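# Move old blue thermal pad from cold plate to tray

## Task

Remove the worn blue thermal pad from the cold plate and place it inside the tray, while the cold plate itself stays resting on the table and is never raised.

## Robot and tools

Robot: two UR7e-type arms, left_arm and right_arm, each with a Robotiq 140 mm two-finger gripper whose fingers can fold at a hinge. Scene frame: origin at table height, midway between the nominal bases; +z up, +x out over the table, left_arm on the +y side (not tied to image sides). Calibrated bases: left_arm at (-0.019, +0.384, 0) m, quat_wxyz (+1.000, 0, 0, +0.016); right_arm at (+0.001, -0.328, 0) m, quat_wxyz (+1.000, 0, 0, -0.003). Every hand pose, velocity and target of an arm is expressed in that arm's own base frame; fixed cameras and the table use the scene frame. end_effector_position is the point between the pads when closed; fingers point along the gripper's +z and open along its y. Fingertips extend about 33 mm past that point (9 mm when wide open).

Row layout (used by execute_actions and move): 20 numbers, always both arms. Numbers 1-10 are left_arm: x, y, z (metres, absolute target position in left base frame), qw, qx, qy, qz (absolute target orientation, w first), then gripper position, force_limit, speed. Numbers 11-20 are the same for right_arm in its base frame. The three gripper numbers lie in [-1, 1]. Position: +1 fully open (140 mm), about -0.8 pads touch, -1 closes until blocked. force_limit: grip force after a slow close, roughly 14 N at -1, 40 N at 0, 58 N at +1; faster closes squeeze harder. speed: finger speed, about 30 mm/s at -1, 140 at 0, 250 at +1. An arm that should not move gets its last reported pose and last gripper numbers repeated exactly; a 0 is a real command.

execute_actions(actions, cameras): actions is a list of actions; each action is a list of up to 15 rows, one per 1/30 s step, the last row held to fill 15 steps (0.5 s). Each target must lie within 0.6 m of that gripper's current position along each of its axes, or the action is refused. Empty list returns state and images. Orientation commands are clipped to 32 degrees from the measured one per step; the arm heads toward the 'Hand target' line, which may fall short, so resend the rest.

move(target, speed, blend, stop_force, zero, blocking, cameras): straight-line path from the Hand target to an absolute row (or a list of up to 15 rows). speed in m/s, 0.002-3.6, default 0.25 (turns up to twice that in rad/s). blend in metres rounds corners in a list. stop_force in N, 3-120, ends an arm's path when push against its motion exceeds that over its zero; the arm then backs to just before that and holds. Omit stop_force when pulling away from a contact; unreliable while the gripper rotates; cannot combine with blocking=false. zero (default true) re-zeroes moving arms first. Paths do not avoid obstacles; avoid passing near an arm's own base. The result adds a 'move:' line: done, off_target, moving, held, fault, plus limits (paced = pose clipped, held = steps withheld).

wait(seconds 0-10): arms hold last command. stop(): brakes the running move. zoom_image(camera cam_high or cam_low, region [x0,y0,x1,y1] pixels, max 504x504). zero_wrist_force(arm). read_manual(section='licences'): licence text only. finished_scene(scene 1 or 2): ends the scene irreversibly; the pad must rest in the tray on its own.

Results: per-arm joint positions/torques (positive toward larger joint value), end effector pose and velocities, Hand target, Tool commands, gripper position_measured in counts (3 open, ~75 = 100 mm, 139 = 60 mm, 200 = 20 mm, 230 pads touch), object_status (0 moving, 1 blocked while opening, 2 blocked while closing = grip, 3 reached position or pads met; a thin pad may still be held at 3). Wrist force/torque are in the gripper's own axes, zeroed at scene start; a third line shows the peak since last shown. Cameras: cam_high and cam_low, 896x504.

Gripping: grip with the outer quarter of the pads near the tips; closer to the palm the fingers fold and thin parts slip. Pushing fingertips onto the table folds them with little felt force and spoils the next grip. To grip harder, raise force_limit and nudge position (-1 to -0.98) or reopen and close faster. A thin pad may need a careful approach low and level to the cold plate; keep the plate on the table, perhaps holding it down with the other arm.

Avoid: contact torques over the load limits (wrist joints 14-17 N m) or outside force around 150 N, either stops the arm 10 s; driving targets past firm contacts; letting arms or grippers press on each other (can end the scene); dropping or releasing moving parts; knocking anything off the table; long stretched holds that heat motors (MOTOR HOT at 70 °C, lockout at 85 °C). Objects may occasionally get a small push from outside.

Each tool is called after "Request:" as a command line: name --argument value for each argument, lists and objects as JSON in quotes; but a table of rows of numbers goes row by row, as --pt "numbers of a row", without its own name.

## Session

Request:
execute_actions --actions '[]'

Scene clock: 0.00 s.
left_arm: end_effector_position=(+1.0010, -0.0981, +0.3042) position_measured=3 object_status=3 end_effector_quat_wxyz=(+0.065, +0.706, -0.058, +0.703) | right_arm: end_effector_position=(+0.1639, +0.4293, +0.2212) position_measured=3 object_status=3 end_effector_quat_wxyz=(-0.121, +0.050, +0.988, -0.080)
Joint positions: left_arm=[-0.256 -0.616 1.159 -3.68 -1.489 3.13] | right_arm=[0.849 -1.502 1.604 -1.395 -1.482 0.936]
Joint velocities: within noise
Joint torques (N m): no reading
Motor temperatures (°C): left_arm=[35 33 26 43 45 32] | right_arm=[32 41 33 36 33 36]
Wrist force (N): no reading
Wrist torque (N m): no reading
Wrist force, peak (N): no reading
Hand target: left_arm +1.0010, -0.0981, +0.3042; +0.065, +0.706, -0.058, +0.703 | right_arm +0.1639, +0.4293, +0.2212; -0.121, +0.050, +0.988, -0.080
Tool commands: left_gripper/position=+1.0 left_gripper/force_limit=+1.0 left_gripper/speed=+1.0 right_gripper/position=+1.0 right_gripper/force_limit=+1.0 right_gripper/speed=+1.0

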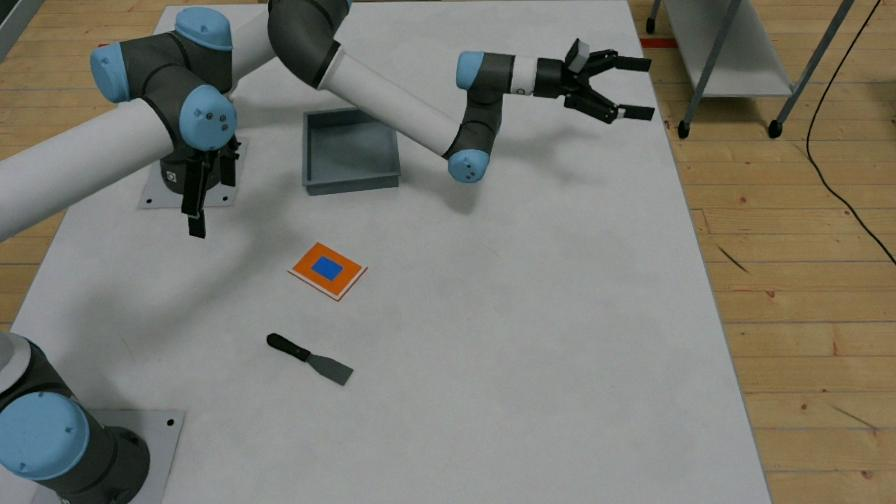

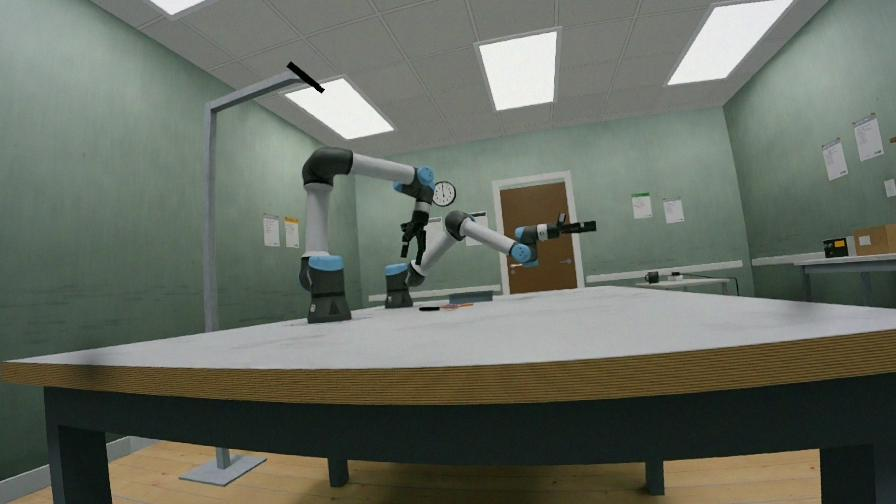

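Request:
zoom_image --camera "cam_high" --region '[260, 220, 400, 320]'

Request:
zoom_image --camera "cam_low" --region '[400, 270, 520, 330]'

Request:
zoom_image --camera "cam_high" --region '[250, 320, 370, 400]'

Scaled by 3.600 from the camera's 896x504 image, which has a finer 1280x720 frame.

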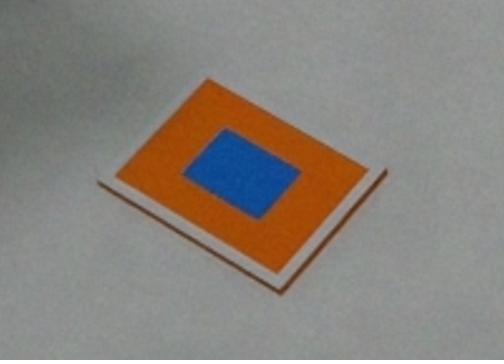

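Scaled by 4.200 from the camera's 896x504 image, which has a finer 1280x720 frame.

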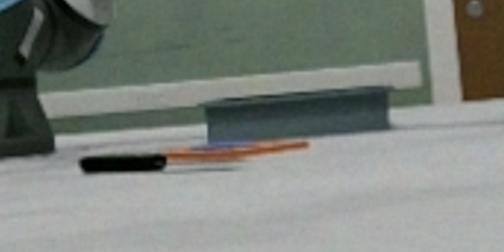

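Scaled by 4.200 from the camera's 896x504 image, which has a finer 1280x720 frame.

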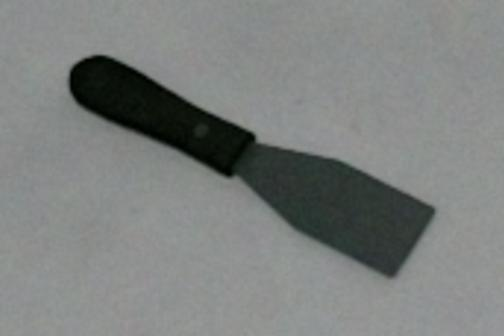

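Request:
zoom_image --camera "cam_low" --region '[430, 290, 490, 320]'

Request:
zoom_image --camera "cam_high" --region '[300, 245, 350, 290]'

Request:
zoom_image --camera "cam_high" --region '[290, 90, 410, 210]'

Scaled by 8.400 from the camera's 896x504 image, which has a finer 1280x720 frame.

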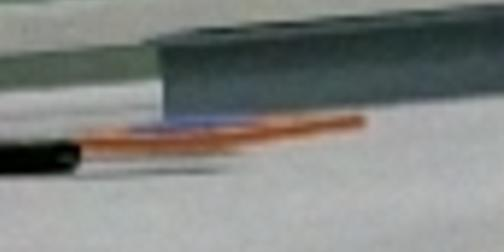

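Scaled by 10.080 from the camera's 896x504 image, which has a finer 1280x720 frame.

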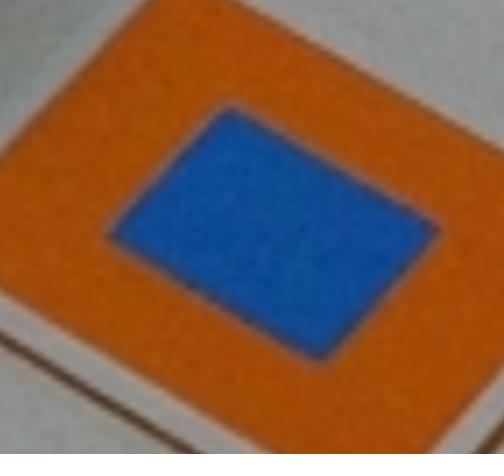

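Scaled by 4.200 from the camera's 896x504 image, which has a finer 1280x720 frame.

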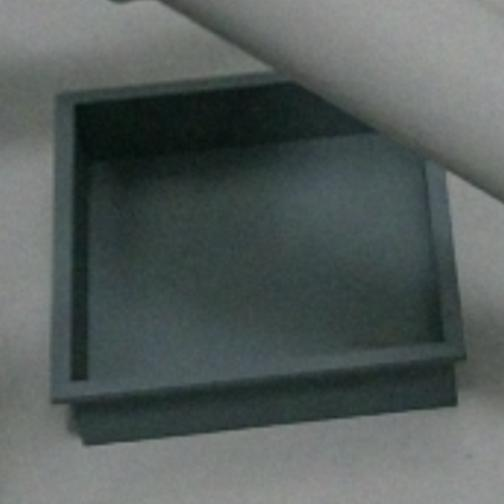

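Request:
move --target '[0.415,-0.147,0.30,0,0.943,-0.332,0,0.05,-1,0,0.4148,0.3775,0.13,-0.247,0.286,0.9225,0.077,-1,-1,0]' --speed 0.4

Scene clock: 45.73 s.
left_arm: end_effector_position=(+0.4151, -0.1471, +0.3001) position_measured=123 object_status=3 end_effector_quat_wxyz=(+0.000, +0.943, -0.332, +0.000) | right_arm: end_effector_position=(+0.4149, +0.3775, +0.1300) position_measured=233 object_status=3 end_effector_quat_wxyz=(-0.247, +0.286, +0.923, +0.077)
Joint positions: left_arm=[-0.648 -1.739 1.663 -1.496 -1.571 3.171] | right_arm=[0.271 -1.242 1.581 -1.556 -1.177 0.801]
Joint velocities: within noise
Joint torques (N m): left_arm=[4.37 -9.61 -17.12 -0.94 0.4 0.94] | right_arm=[7.54 -42.89 -13.98 -0.12 -0.53 1.33]
Motor temperatures (°C): left_arm=[34 33 25 43 45 32] | right_arm=[32 40 33 36 33 36]
Wrist force (N): left_arm=[-0.4 2.7 -4.7] | right_arm=[0.4 1.0 0.3]
Wrist torque (N m): left_arm=[0.60 0.31 -0.08] | right_arm=[0.14 -0.01 0.00]
Wrist force, peak (N): left_arm=[-1.4 4.3 -4.9] | right_arm=[-1.0 1.3 0.2]
Hand target: left_arm +0.4150, -0.1470, +0.3000; +0.000, +0.943, -0.332, +0.000 | right_arm +0.4148, +0.3775, +0.1300; -0.247, +0.286, +0.923, +0.077
Off the commanded pose: left_arm 0.000 m, 0 deg | right_arm 0.000 m, 0 deg.
move: done

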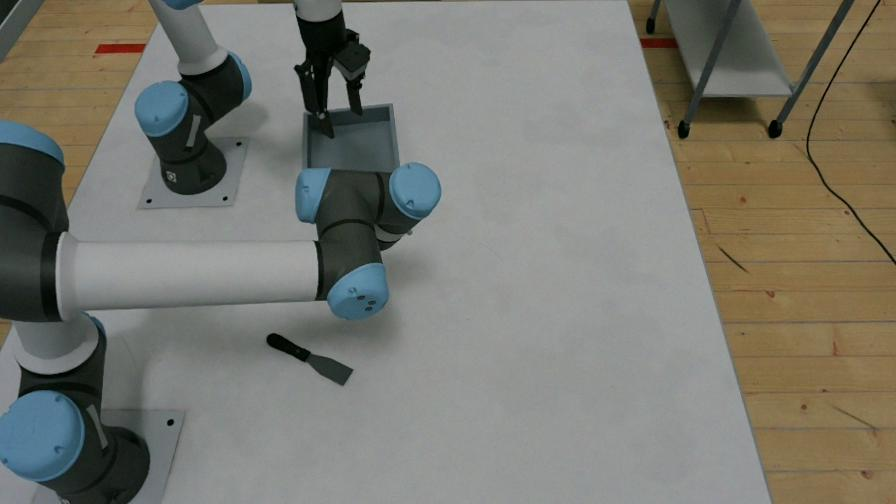

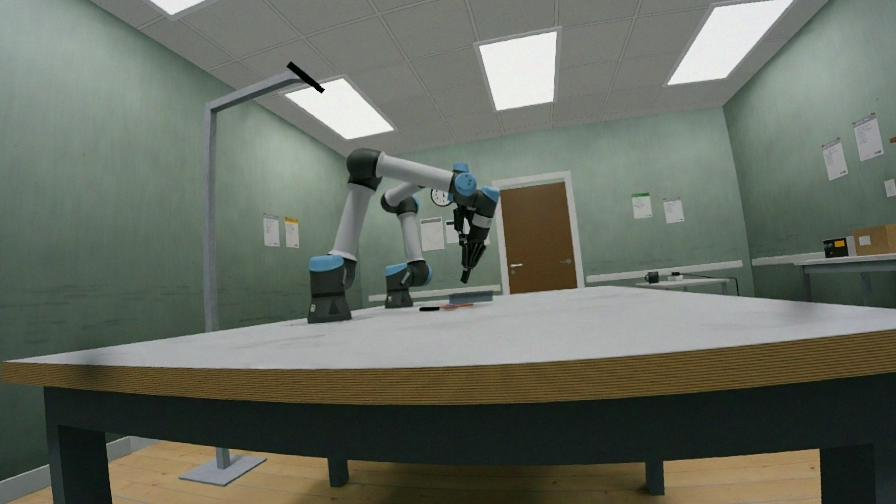

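Request:
move --target '[0.415,-0.147,0.30,0,0.943,-0.332,0,0.05,-1,0,0.2796,0.4097,0.10,0.270,-0.278,0.918,0.082,-1,-1,0]' --speed 0.4

Request:
zoom_image --camera "cam_high" --region '[220, 160, 440, 320]'

Scene clock: 63.93 s.
left_arm: end_effector_position=(+0.4150, -0.1470, +0.3000) position_measured=123 object_status=3 end_effector_quat_wxyz=(+0.000, +0.943, -0.332, +0.000) | right_arm: end_effector_position=(+0.2796, +0.4097, +0.0999) position_measured=233 object_status=3 end_effector_quat_wxyz=(+0.270, -0.278, +0.918, +0.082)
Joint positions: left_arm=[-0.648 -1.739 1.663 -1.495 -1.571 3.171] | right_arm=[0.759 -1.672 2.457 -2.921 -1.663 0.144]
Joint velocities: within noise
Joint torques (N m): left_arm=[7.47 -11.66 -28.28 -0.08 -0.48 1.04] | right_arm=[-7.31 -22.54 -19.02 -5.06 0.15 -0.86]
Motor temperatures (°C): left_arm=[34 33 25 43 45 32] | right_arm=[32 40 33 36 33 36]
Wrist force (N): left_arm=[-0.7 2.9 -4.8] | right_arm=[-1.7 -0.5 0.0]
Wrist torque (N m): left_arm=[0.64 0.36 -0.07] | right_arm=[-0.16 0.08 0.12]
Wrist force, peak (N): left_arm=[-0.3 3.1 -5.1] | right_arm=[-1.9 -0.4 -0.6]
Hand target: left_arm +0.4150, -0.1470, +0.3000; +0.000, +0.943, -0.332, +0.000 | right_arm +0.2796, +0.4097, +0.1000; +0.270, -0.278, +0.918, +0.082
Off the commanded pose: left_arm 0.000 m, 0 deg | right_arm 0.000 m, 0 deg.
move: done

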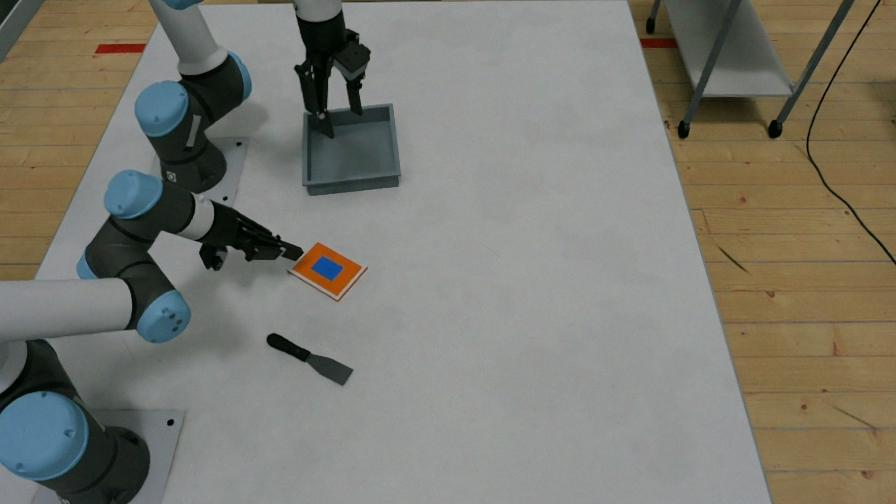

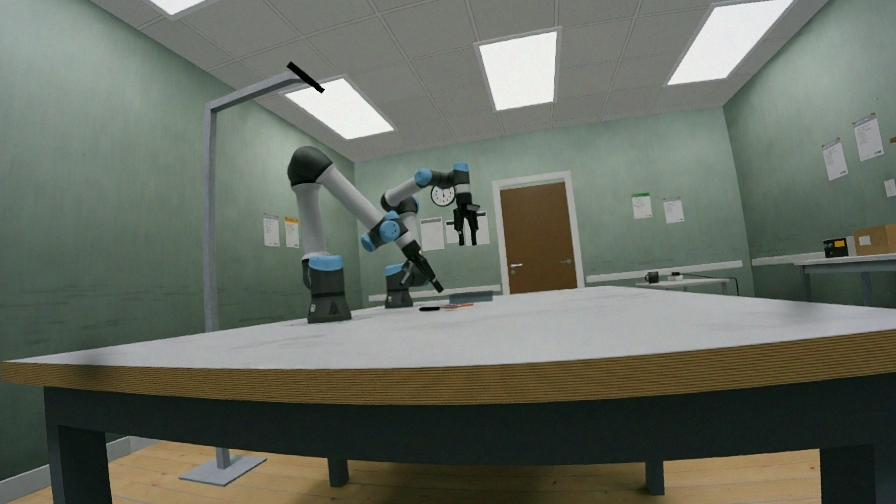

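Scaled by 2.291 from the camera's 896x504 image, which has a finer 1280x720 frame.

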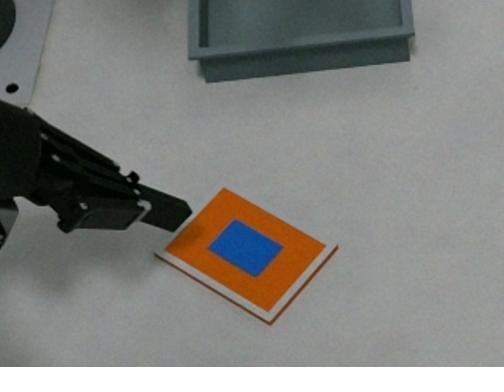

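Request:
move --pt "0.415 -0.147 0.30 0 0.943 -0.332 0 0.05 -1 0 0.2796 0.4097 0.05 0.270 -0.278 0.918 0.082 -1 -1 0" --pt "0.415 -0.147 0.30 0 0.943 -0.332 0 0.05 -1 0 0.2796 0.4097 0.022 0.270 -0.278 0.918 0.082 -1 -1 0" --speed '[0.1,0.01]' --stop_force 10

Request:
zoom_image --camera "cam_high" --region '[250, 220, 390, 320]'

Scene clock: 70.40 s.
left_arm: end_effector_position=(+0.4150, -0.1470, +0.3000) position_measured=123 object_status=3 end_effector_quat_wxyz=(+0.000, +0.943, -0.332, +0.000) | right_arm: end_effector_position=(+0.2796, +0.4097, +0.0442) position_measured=233 object_status=3 end_effector_quat_wxyz=(+0.270, -0.278, +0.918, +0.082)
Joint positions: left_arm=[-0.648 -1.739 1.663 -1.495 -1.571 3.171] | right_arm=[0.759 -1.502 2.522 -3.157 -1.663 0.144]
Joint velocities: within noise
Joint torques (N m): left_arm=[5.05 -12.45 -29 -0.21 -0.46 1.1] | right_arm=[5.13 -15.13 -16.83 -2.3 -1.13 0.8]
Motor temperatures (°C): left_arm=[34 33 25 43 45 32] | right_arm=[32 40 33 36 33 36]
Wrist force (N): left_arm=[-0.7 2.7 -4.9] | right_arm=[-6.7 0.0 -8.4]
Wrist torque (N m): left_arm=[0.59 0.37 -0.08] | right_arm=[-0.08 -0.06 0.12]
Wrist force, peak (N): left_arm=[-0.6 3.0 -5.1] | right_arm=[-7.5 -0.6 -13.9]
Hand target: left_arm +0.4150, -0.1470, +0.3000; +0.000, +0.943, -0.332, +0.000 | right_arm +0.2797, +0.4097, +0.0442; +0.270, -0.278, +0.918, +0.082
Off the commanded pose: left_arm 0.000 m, 0 deg | right_arm 0.022 m, 0 deg.
move: contact (right_arm); path passed 1 of 2 targets

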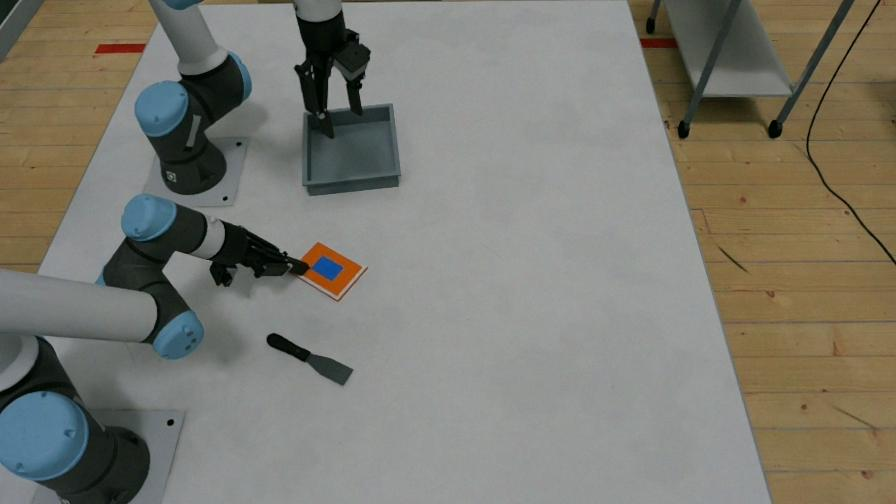

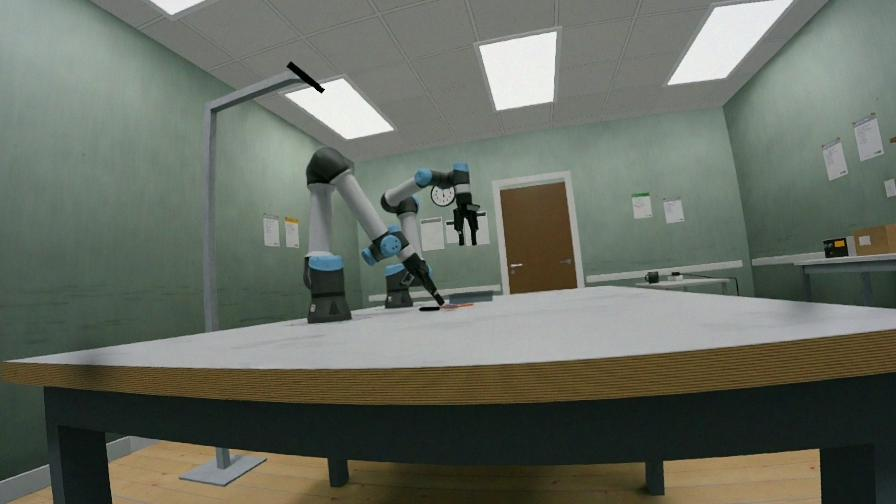

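Scaled by 3.600 from the camera's 896x504 image, which has a finer 1280x720 frame.

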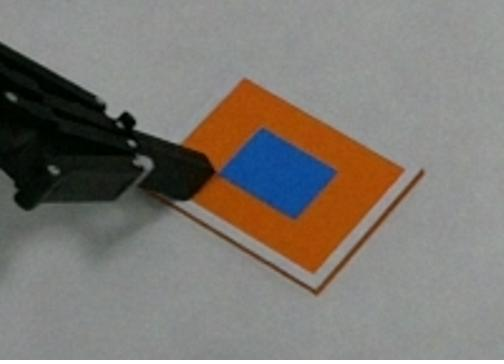

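Request:
move --pt "0.415 -0.147 0.25 0 0.943 -0.332 0 -1 -1 0 0.2796 0.4097 0.07 0.270 -0.278 0.918 0.082 -1 -1 0" --pt "0.4115 -0.3415 0.08 0 0.943 -0.332 0 -1 -1 0 0.2646 0.4137 0.06 0.270 -0.278 0.918 0.082 -1 -1 0" --speed 0.25

Request:
zoom_image --camera "cam_high" --region '[250, 190, 430, 320]'

Scene clock: 78.77 s.
left_arm: end_effector_position=(+0.4115, -0.3415, +0.0801) position_measured=233 object_status=3 end_effector_quat_wxyz=(+0.000, +0.943, -0.332, +0.000) | right_arm: end_effector_position=(+0.2645, +0.4137, +0.0600) position_measured=233 object_status=3 end_effector_quat_wxyz=(+0.270, -0.278, +0.918, +0.082)
Joint positions: left_arm=[-0.945 -1.394 1.898 -2.076 -1.571 2.874] | right_arm=[0.801 -1.561 2.511 -3.083 -1.685 0.18]
Joint velocities: within noise
Joint torques (N m): left_arm=[3.49 -26.78 -14.44 -0.91 0.47 0.04] | right_arm=[-9.75 -22.61 -17.92 -1.81 0.64 -1.32]
Motor temperatures (°C): left_arm=[34 33 26 43 45 32] | right_arm=[32 40 33 36 33 36]
Wrist force (N): left_arm=[-0.5 2.9 -5.3] | right_arm=[-1.9 -0.5 -0.3]
Wrist torque (N m): left_arm=[0.67 0.36 -0.07] | right_arm=[-0.17 0.10 0.13]
Wrist force, peak (N): left_arm=[-0.6 2.7 -8.0] | right_arm=[-7.1 -0.6 -9.5]
Hand target: left_arm +0.4115, -0.3415, +0.0800; +0.000, +0.943, -0.332, +0.000 | right_arm +0.2646, +0.4137, +0.0600; +0.270, -0.278, +0.918, +0.082
Off the commanded pose: left_arm 0.000 m, 0 deg | right_arm 0.000 m, 0 deg.
move: done

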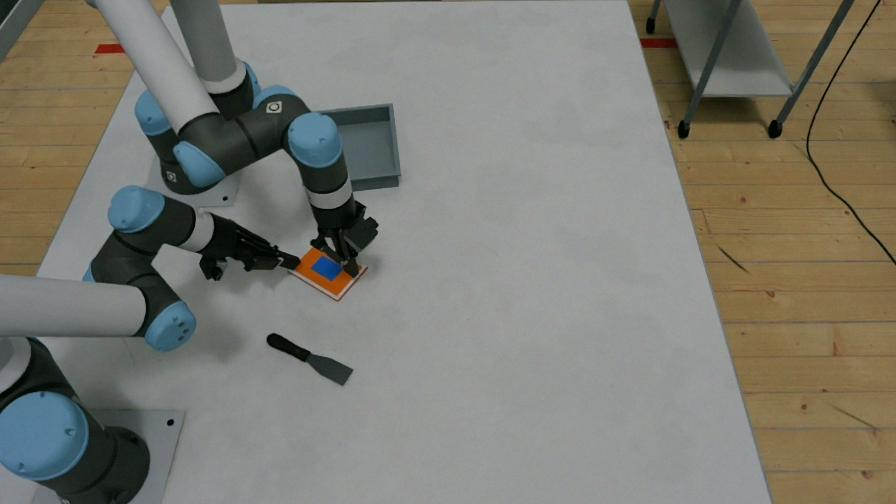

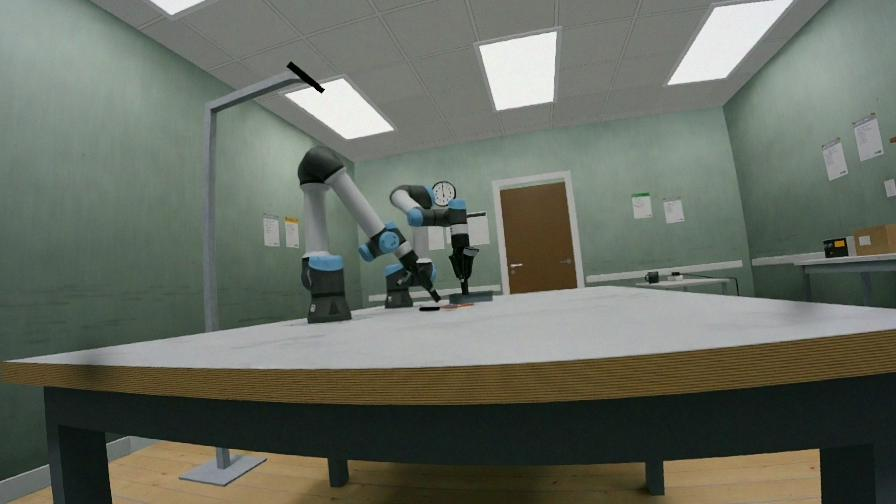

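Scaled by 2.800 from the camera's 896x504 image, which has a finer 1280x720 frame.

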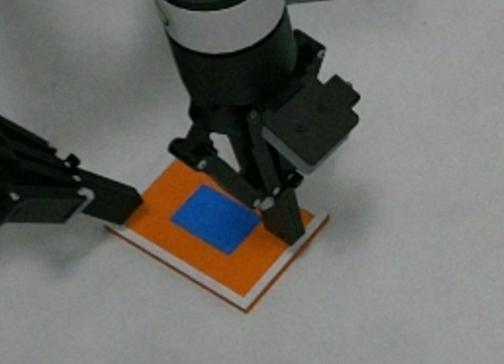

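Request:
move --pt "0.3965 -0.3415 0.06 0 0.943 -0.332 0 -1 -1 0 0.2646 0.4137 0.045 0.270 -0.278 0.918 0.082 -1 -1 0" --pt "0.3965 -0.3415 0.02 0 0.943 -0.332 0 -1 -1 0 0.2646 0.4137 0.005 0.270 -0.278 0.918 0.082 -1 -1 0" --speed '[0.1,0.01]' --stop_force 12

Request:
zoom_image --camera "cam_high" --region '[250, 190, 430, 320]'

Scene clock: 85.77 s.
left_arm: end_effector_position=(+0.3965, -0.3415, +0.0411) position_measured=233 object_status=3 end_effector_quat_wxyz=(+0.000, +0.943, -0.332, +0.000) | right_arm: end_effector_position=(+0.2646, +0.4137, +0.0447) position_measured=233 object_status=3 end_effector_quat_wxyz=(+0.270, -0.278, +0.918, +0.082)
Joint positions: left_arm=[-0.969 -1.367 1.982 -2.186 -1.571 2.85] | right_arm=[0.801 -1.51 2.527 -3.15 -1.685 0.18]
Joint velocities: within noise
Joint torques (N m): left_arm=[9.52 -32.75 -21.37 0.59 0.73 -0.06] | right_arm=[-7.11 -7.52 -13.09 -2.67 0.18 -1.17]
Motor temperatures (°C): left_arm=[34 33 26 43 44 32] | right_arm=[32 40 33 36 33 36]
Wrist force (N): left_arm=[-1.6 3.7 -16.3] | right_arm=[-8.0 -0.8 -8.8]
Wrist torque (N m): left_arm=[0.56 0.41 -0.07] | right_arm=[-0.16 -0.11 0.14]
Wrist force, peak (N): left_arm=[-5.8 2.4 -29.5] | right_arm=[-9.1 -0.1 -16.5]
Hand target: left_arm +0.3965, -0.3415, +0.0411; +0.000, +0.943, -0.332, +0.000 | right_arm +0.2646, +0.4137, +0.0447; +0.270, -0.278, +0.918, +0.082
Off the commanded pose: left_arm 0.021 m, 0 deg | right_arm 0.040 m, 0 deg.
move: contact (left_arm, right_arm); path passed 1 of 2 targets

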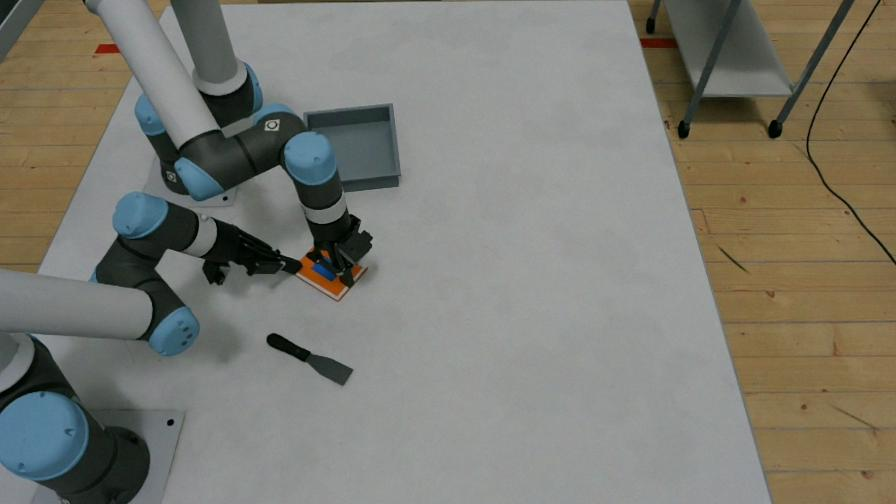

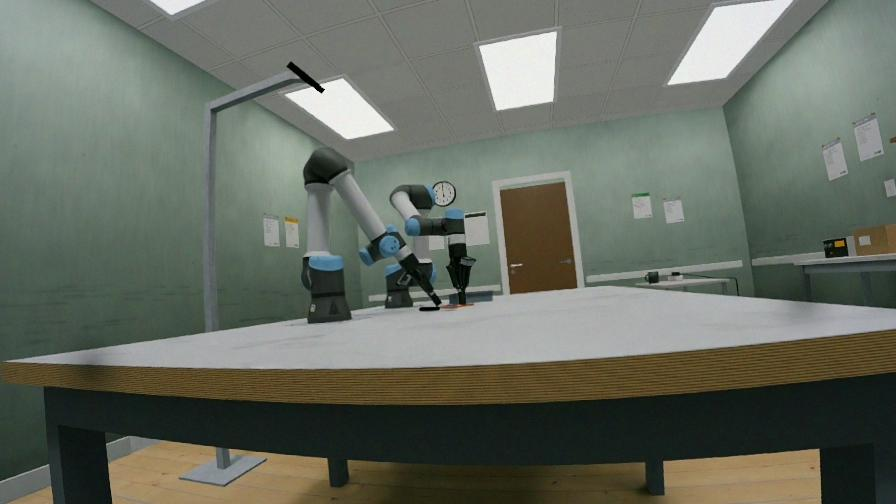

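Scaled by 2.800 from the camera's 896x504 image, which has a finer 1280x720 frame.

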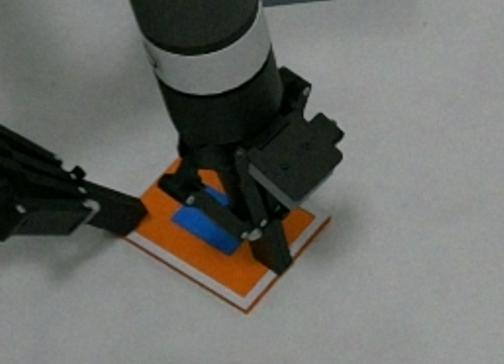

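Request:
move --pt "0.3965 -0.3415 0.10 0 0.943 -0.332 0 0.05 -1 0 0.2646 0.4137 0.0447 0.270 -0.278 0.918 0.082 -1 -1 0" --pt "0.3489 -0.2969 0.07 0 0.943 -0.332 0 0.05 -1 0 0.2646 0.4137 0.0447 0.270 -0.278 0.918 0.082 -1 -1 0" --speed 0.15

Request:
zoom_image --camera "cam_high" --region '[270, 200, 380, 310]'

Scene clock: 94.43 s.
left_arm: end_effector_position=(+0.3489, -0.2970, +0.0701) position_measured=123 object_status=3 end_effector_quat_wxyz=(+0.000, +0.943, -0.332, +0.000) | right_arm: end_effector_position=(+0.2646, +0.4137, +0.0447) position_measured=233 object_status=3 end_effector_quat_wxyz=(+0.270, -0.278, +0.918, +0.082)
Joint positions: left_arm=[-1 -1.559 2.113 -2.125 -1.571 2.818] | right_arm=[0.801 -1.51 2.527 -3.15 -1.685 0.18]
Joint velocities: within noise
Joint torques (N m): left_arm=[8.97 -22.3 -15.09 -0.04 0.58 1.21] | right_arm=[7.82 -10.49 -15.88 0.28 -1 -1.16]
Motor temperatures (°C): left_arm=[34 33 26 43 44 32] | right_arm=[31 40 33 36 33 36]
Wrist force (N): left_arm=[-0.4 2.6 -5.2] | right_arm=[-6.8 -0.7 -8.4]
Wrist torque (N m): left_arm=[0.60 0.35 -0.06] | right_arm=[-0.17 -0.06 0.13]
Wrist force, peak (N): left_arm=[-1.6 3.8 -16.0] | right_arm=[-8.2 -0.8 -8.9]
Hand target: left_arm +0.3489, -0.2969, +0.0700; +0.000, +0.943, -0.332, +0.000 | right_arm +0.2646, +0.4137, +0.0447; +0.270, -0.278, +0.918, +0.082
Off the commanded pose: left_arm 0.000 m, 0 deg | right_arm 0.000 m, 0 deg.
move: done

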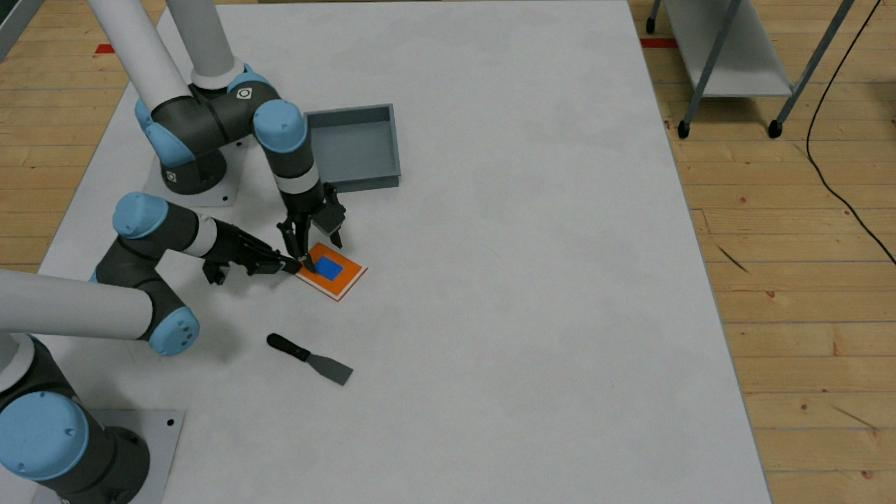

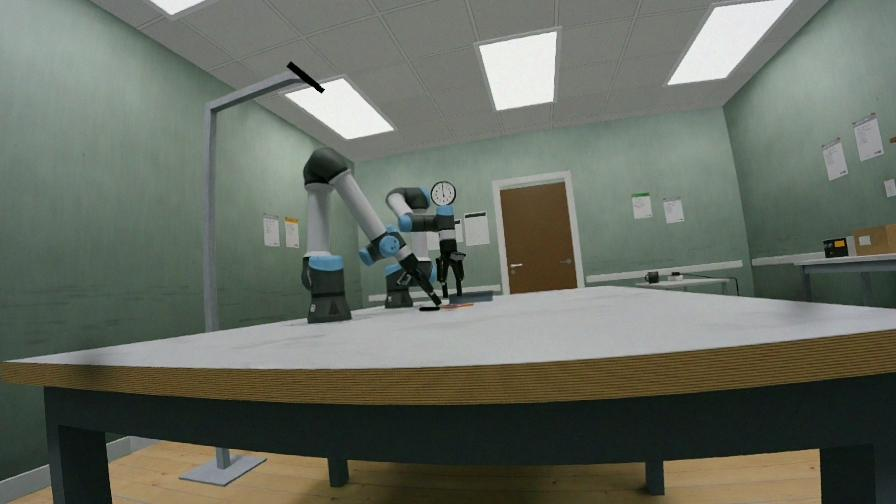

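Scaled by 4.582 from the camera's 896x504 image, which has a finer 1280x720 frame.

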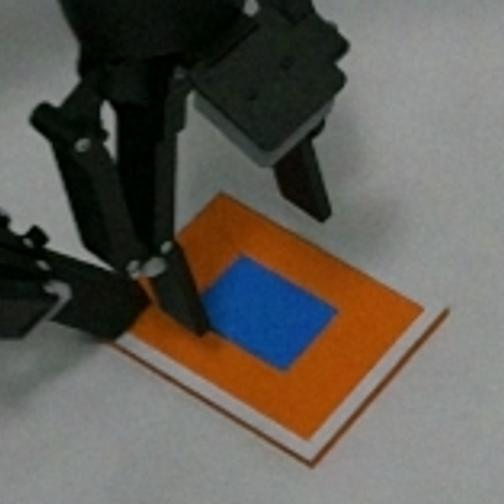

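Request:
move --pt "0.3566 -0.2972 0.042 0 0.9542 -0.299 0 0.05 -1 0 0.2646 0.4137 0.0447 0.270 -0.278 0.918 0.082 -1 -1 0" --speed 0.05 --stop_force 6

Request:
zoom_image --camera "cam_high" --region '[270, 200, 380, 310]'

Scene clock: 105.50 s.
left_arm: end_effector_position=(+0.3566, -0.2972, +0.0420) position_measured=123 object_status=3 end_effector_quat_wxyz=(+0.000, +0.954, -0.299, +0.000) | right_arm: end_effector_position=(+0.2646, +0.4137, +0.0447) position_measured=233 object_status=3 end_effector_quat_wxyz=(+0.270, -0.278, +0.918, +0.082)
Joint positions: left_arm=[-0.986 -1.501 2.138 -2.208 -1.571 2.763] | right_arm=[0.801 -1.51 2.527 -3.15 -1.685 0.18]
Joint velocities: within noise
Joint torques (N m): left_arm=[-6.12 -31.82 -25.13 -0.06 0.61 0.97] | right_arm=[7.19 -8.24 -3.28 -2.6 -1.16 -1.13]
Motor temperatures (°C): left_arm=[34 33 26 43 44 32] | right_arm=[31 40 33 36 33 36]
Wrist force (N): left_arm=[-0.5 3.0 -4.9] | right_arm=[-7.1 -0.6 -8.6]
Wrist torque (N m): left_arm=[0.67 0.36 -0.07] | right_arm=[-0.15 -0.02 0.14]
Wrist force, peak (N): left_arm=[-0.5 2.7 -6.1] | right_arm=[-7.5 -0.8 -9.4]
Hand target: left_arm +0.3566, -0.2972, +0.0420; +0.000, +0.954, -0.299, +0.000 | right_arm +0.2646, +0.4137, +0.0447; +0.270, -0.278, +0.918, +0.082
Off the commanded pose: left_arm 0.000 m, 0 deg | right_arm 0.000 m, 0 deg.
move: done

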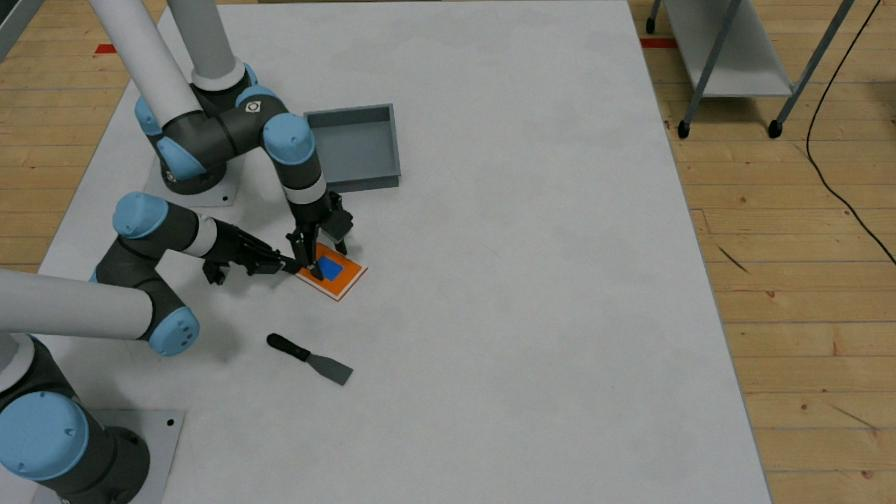

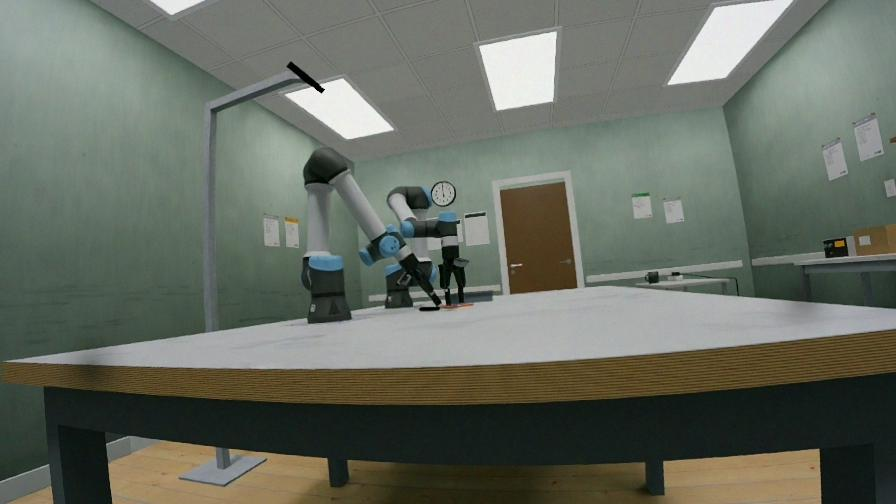

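Scaled by 4.582 from the camera's 896x504 image, which has a finer 1280x720 frame.

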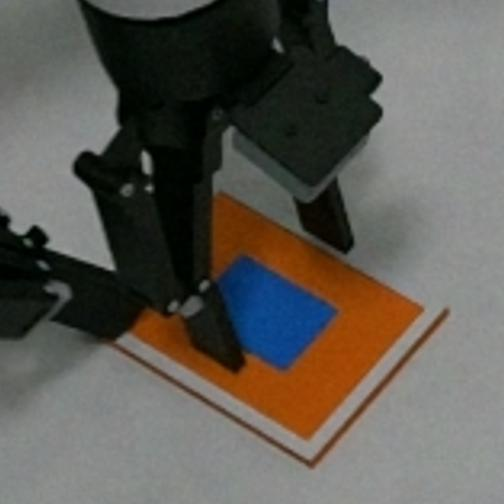

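Request:
move --pt "0.352 -0.3038 0.0415 0 0.9542 -0.299 0 0.05 -1 -1 0.2646 0.4137 0.0447 0.270 -0.278 0.918 0.082 -1 -1 0" --pt "0.352 -0.3038 0.0415 0 0.9542 -0.299 0 -1 -1 -1 0.2646 0.4137 0.0447 0.270 -0.278 0.918 0.082 -1 -1 0" --speed 0.05

Request:
zoom_image --camera "cam_high" --region '[270, 200, 380, 310]'

Scene clock: 115.93 s.
left_arm: end_effector_position=(+0.3520, -0.3038, +0.0415) position_measured=187 object_status=2 end_effector_quat_wxyz=(+0.000, +0.954, -0.299, +0.000) | right_arm: end_effector_position=(+0.2646, +0.4137, +0.0447) position_measured=233 object_status=3 end_effector_quat_wxyz=(+0.270, -0.278, +0.918, +0.082)
Joint positions: left_arm=[-1.003 -1.498 2.137 -2.209 -1.571 2.746] | right_arm=[0.801 -1.51 2.527 -3.15 -1.685 0.18]
Joint velocities: within noise
Joint torques (N m): left_arm=[8.44 -20.67 -11.57 -2.27 -0.08 0.65] | right_arm=[7.02 -7.24 -5.05 -2.89 -1.14 -1.23]
Motor temperatures (°C): left_arm=[34 33 26 43 44 32] | right_arm=[31 40 33 36 33 36]
Wrist force (N): left_arm=[-1.6 2.0 -21.0] | right_arm=[-7.7 -1.0 -7.9]
Wrist torque (N m): left_arm=[0.63 0.32 -0.10] | right_arm=[-0.17 -0.08 0.12]
Wrist force, peak (N): left_arm=[-1.5 2.3 -21.9] | right_arm=[-7.4 -1.0 -9.5]
Hand target: left_arm +0.3520, -0.3038, +0.0415; +0.000, +0.954, -0.299, +0.000 | right_arm +0.2646, +0.4137, +0.0447; +0.270, -0.278, +0.918, +0.082
Off the commanded pose: left_arm 0.000 m, 0 deg | right_arm 0.000 m, 0 deg.
move: done

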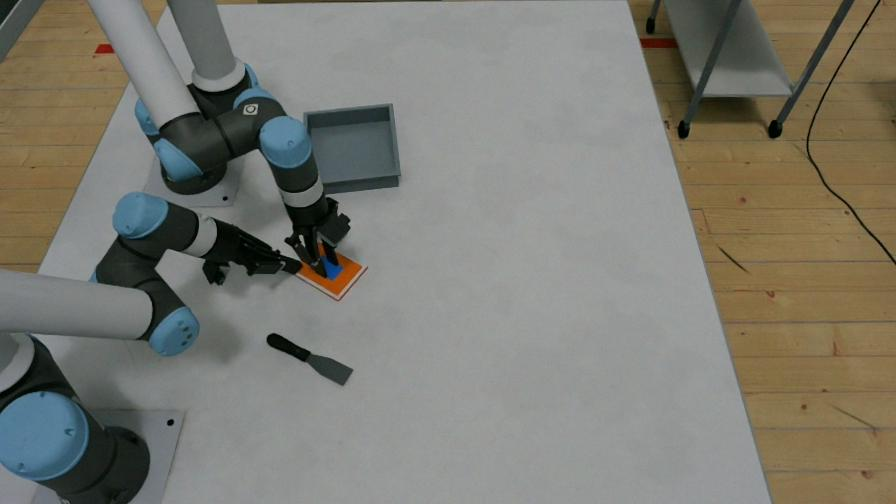

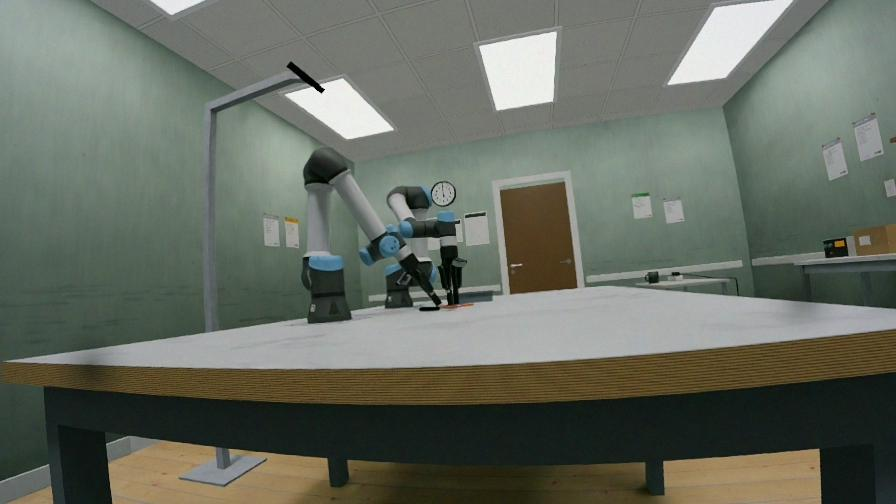

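Scaled by 4.582 from the camera's 896x504 image, which has a finer 1280x720 frame.

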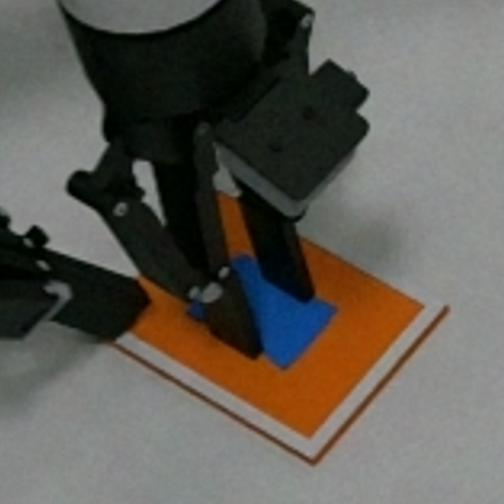

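Request:
move --pt "0.352 -0.3038 0.0415 0 0.9542 -0.299 0 -0.2 -1 -1 0.2646 0.4137 0.0447 0.270 -0.278 0.918 0.082 -1 -1 0" --pt "0.352 -0.3038 0.055 0 0.9542 -0.299 0 -0.2 -1 -1 0.2646 0.4137 0.0447 0.270 -0.278 0.918 0.082 -1 -1 0" --speed 0.05

Request:
zoom_image --camera "cam_high" --region '[270, 200, 380, 310]'

Request:
move --pt "0.352 -0.3038 0.034 0 0.9542 -0.299 0 -0.2 -1 -1 0.2646 0.4137 0.0447 0.270 -0.278 0.918 0.082 -1 -1 0" --speed 0.006 --stop_force 4

Request:
zoom_image --camera "cam_high" --region '[270, 200, 380, 310]'

Scene clock: 122.83 s.
left_arm: end_effector_position=(+0.3520, -0.3038, +0.0551) position_measured=154 object_status=3 end_effector_quat_wxyz=(+0.000, +0.954, -0.299, +0.000) | right_arm: end_effector_position=(+0.2646, +0.4137, +0.0447) position_measured=233 object_status=3 end_effector_quat_wxyz=(+0.270, -0.278, +0.918, +0.082)
Joint positions: left_arm=[-1.003 -1.52 2.118 -2.169 -1.571 2.746] | right_arm=[0.801 -1.51 2.527 -3.15 -1.685 0.18]
Joint velocities: within noise
Joint torques (N m): left_arm=[6.16 -17.68 -13.35 -5.91 0.26 0.81] | right_arm=[7.64 -7.74 -6.61 -2.32 -1.08 -1.02]
Motor temperatures (°C): left_arm=[34 33 26 43 44 32] | right_arm=[31 40 33 36 33 36]
Wrist force (N): left_arm=[-0.7 2.6 -4.9] | right_arm=[-7.2 -1.0 -7.6]
Wrist torque (N m): left_arm=[0.60 0.40 -0.07] | right_arm=[-0.18 -0.13 0.13]
Wrist force, peak (N): left_arm=[-1.6 2.5 -22.5] | right_arm=[-8.2 -1.1 -8.5]
Hand target: left_arm +0.3520, -0.3038, +0.0550; +0.000, +0.954, -0.299, +0.000 | right_arm +0.2646, +0.4137, +0.0447; +0.270, -0.278, +0.918, +0.082
Off the commanded pose: left_arm 0.000 m, 0 deg | right_arm 0.000 m, 0 deg.
move: done

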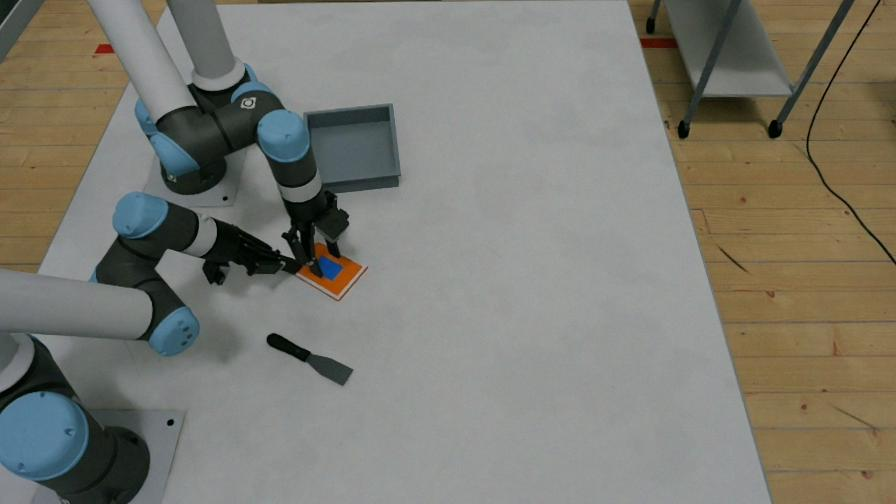

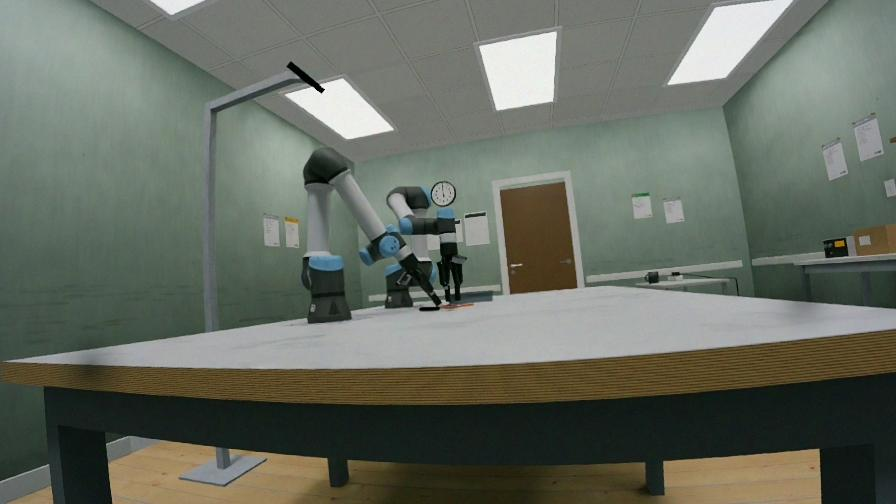

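Scaled by 4.582 from the camera's 896x504 image, which has a finer 1280x720 frame.

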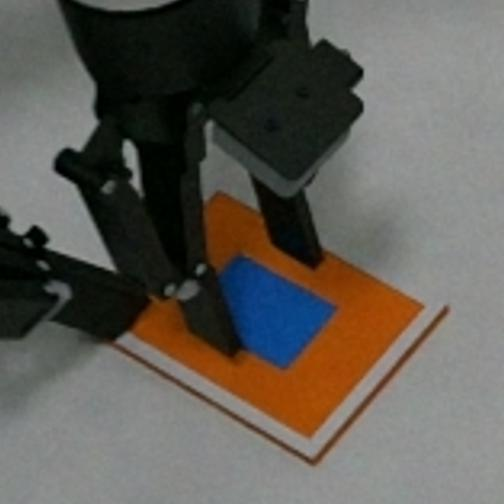

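Scene clock: 126.57 s.
left_arm: end_effector_position=(+0.3520, -0.3038, +0.0386) position_measured=154 object_status=3 end_effector_quat_wxyz=(+0.000, +0.954, -0.299, +0.000) | right_arm: end_effector_position=(+0.2646, +0.4137, +0.0447) position_measured=233 object_status=3 end_effector_quat_wxyz=(+0.270, -0.278, +0.918, +0.082)
Joint positions: left_arm=[-1.003 -1.493 2.141 -2.218 -1.571 2.746] | right_arm=[0.801 -1.51 2.527 -3.15 -1.685 0.18]
Joint velocities: within noise
Joint torques (N m): left_arm=[5.75 -28.85 -22.77 -0.42 0.13 -0.25] | right_arm=[6.46 -7.29 -6.59 -2.06 -1.2 -1.05]
Motor temperatures (°C): left_arm=[34 33 26 43 44 32] | right_arm=[31 40 33 36 33 36]
Wrist force (N): left_arm=[-1.2 1.7 -8.3] | right_arm=[-7.2 -1.0 -8.7]
Wrist torque (N m): left_arm=[0.53 0.32 -0.05] | right_arm=[-0.13 -0.04 0.12]
Wrist force, peak (N): left_arm=[-3.1 2.3 -12.4] | right_arm=[-7.6 -1.1 -9.1]
Hand target: left_arm +0.3520, -0.3038, +0.0386; +0.000, +0.954, -0.299, +0.000 | right_arm +0.2646, +0.4137, +0.0447; +0.270, -0.278, +0.918, +0.082
Off the commanded pose: left_arm 0.005 m, 0 deg | right_arm 0.000 m, 0 deg.
move: contact (left_arm)

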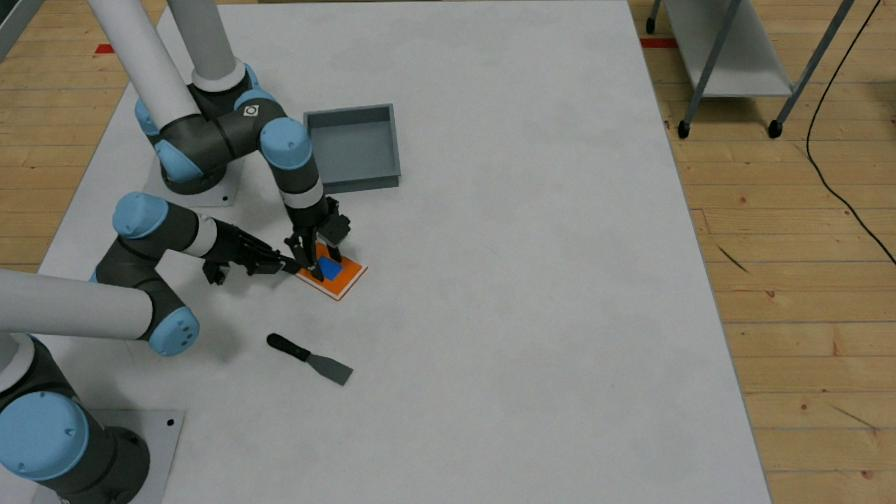

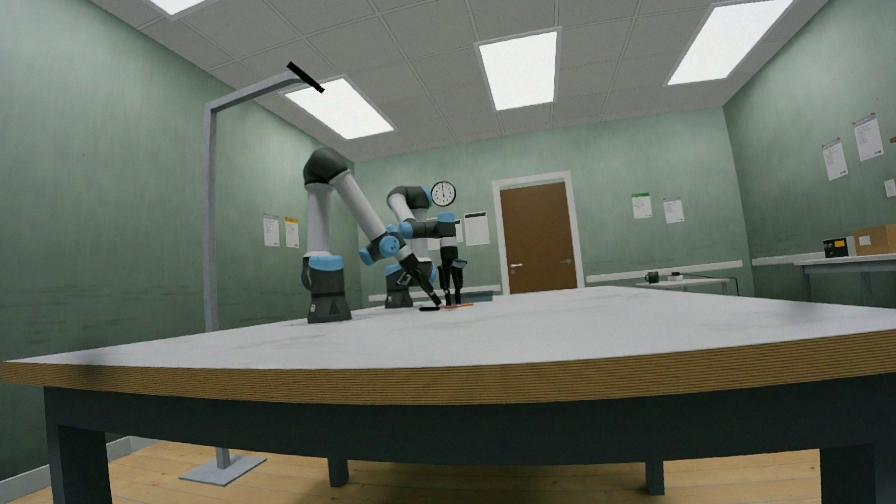

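Scaled by 4.582 from the camera's 896x504 image, which has a finer 1280x720 frame.

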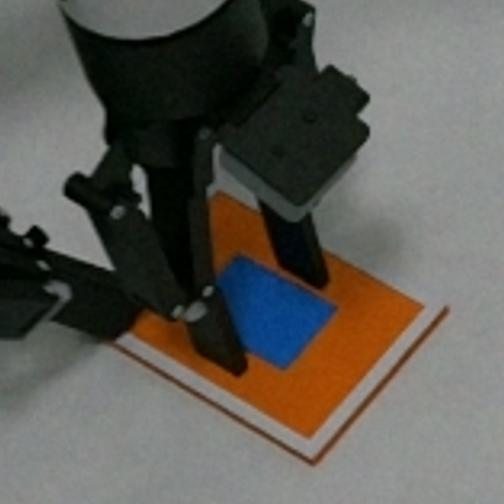

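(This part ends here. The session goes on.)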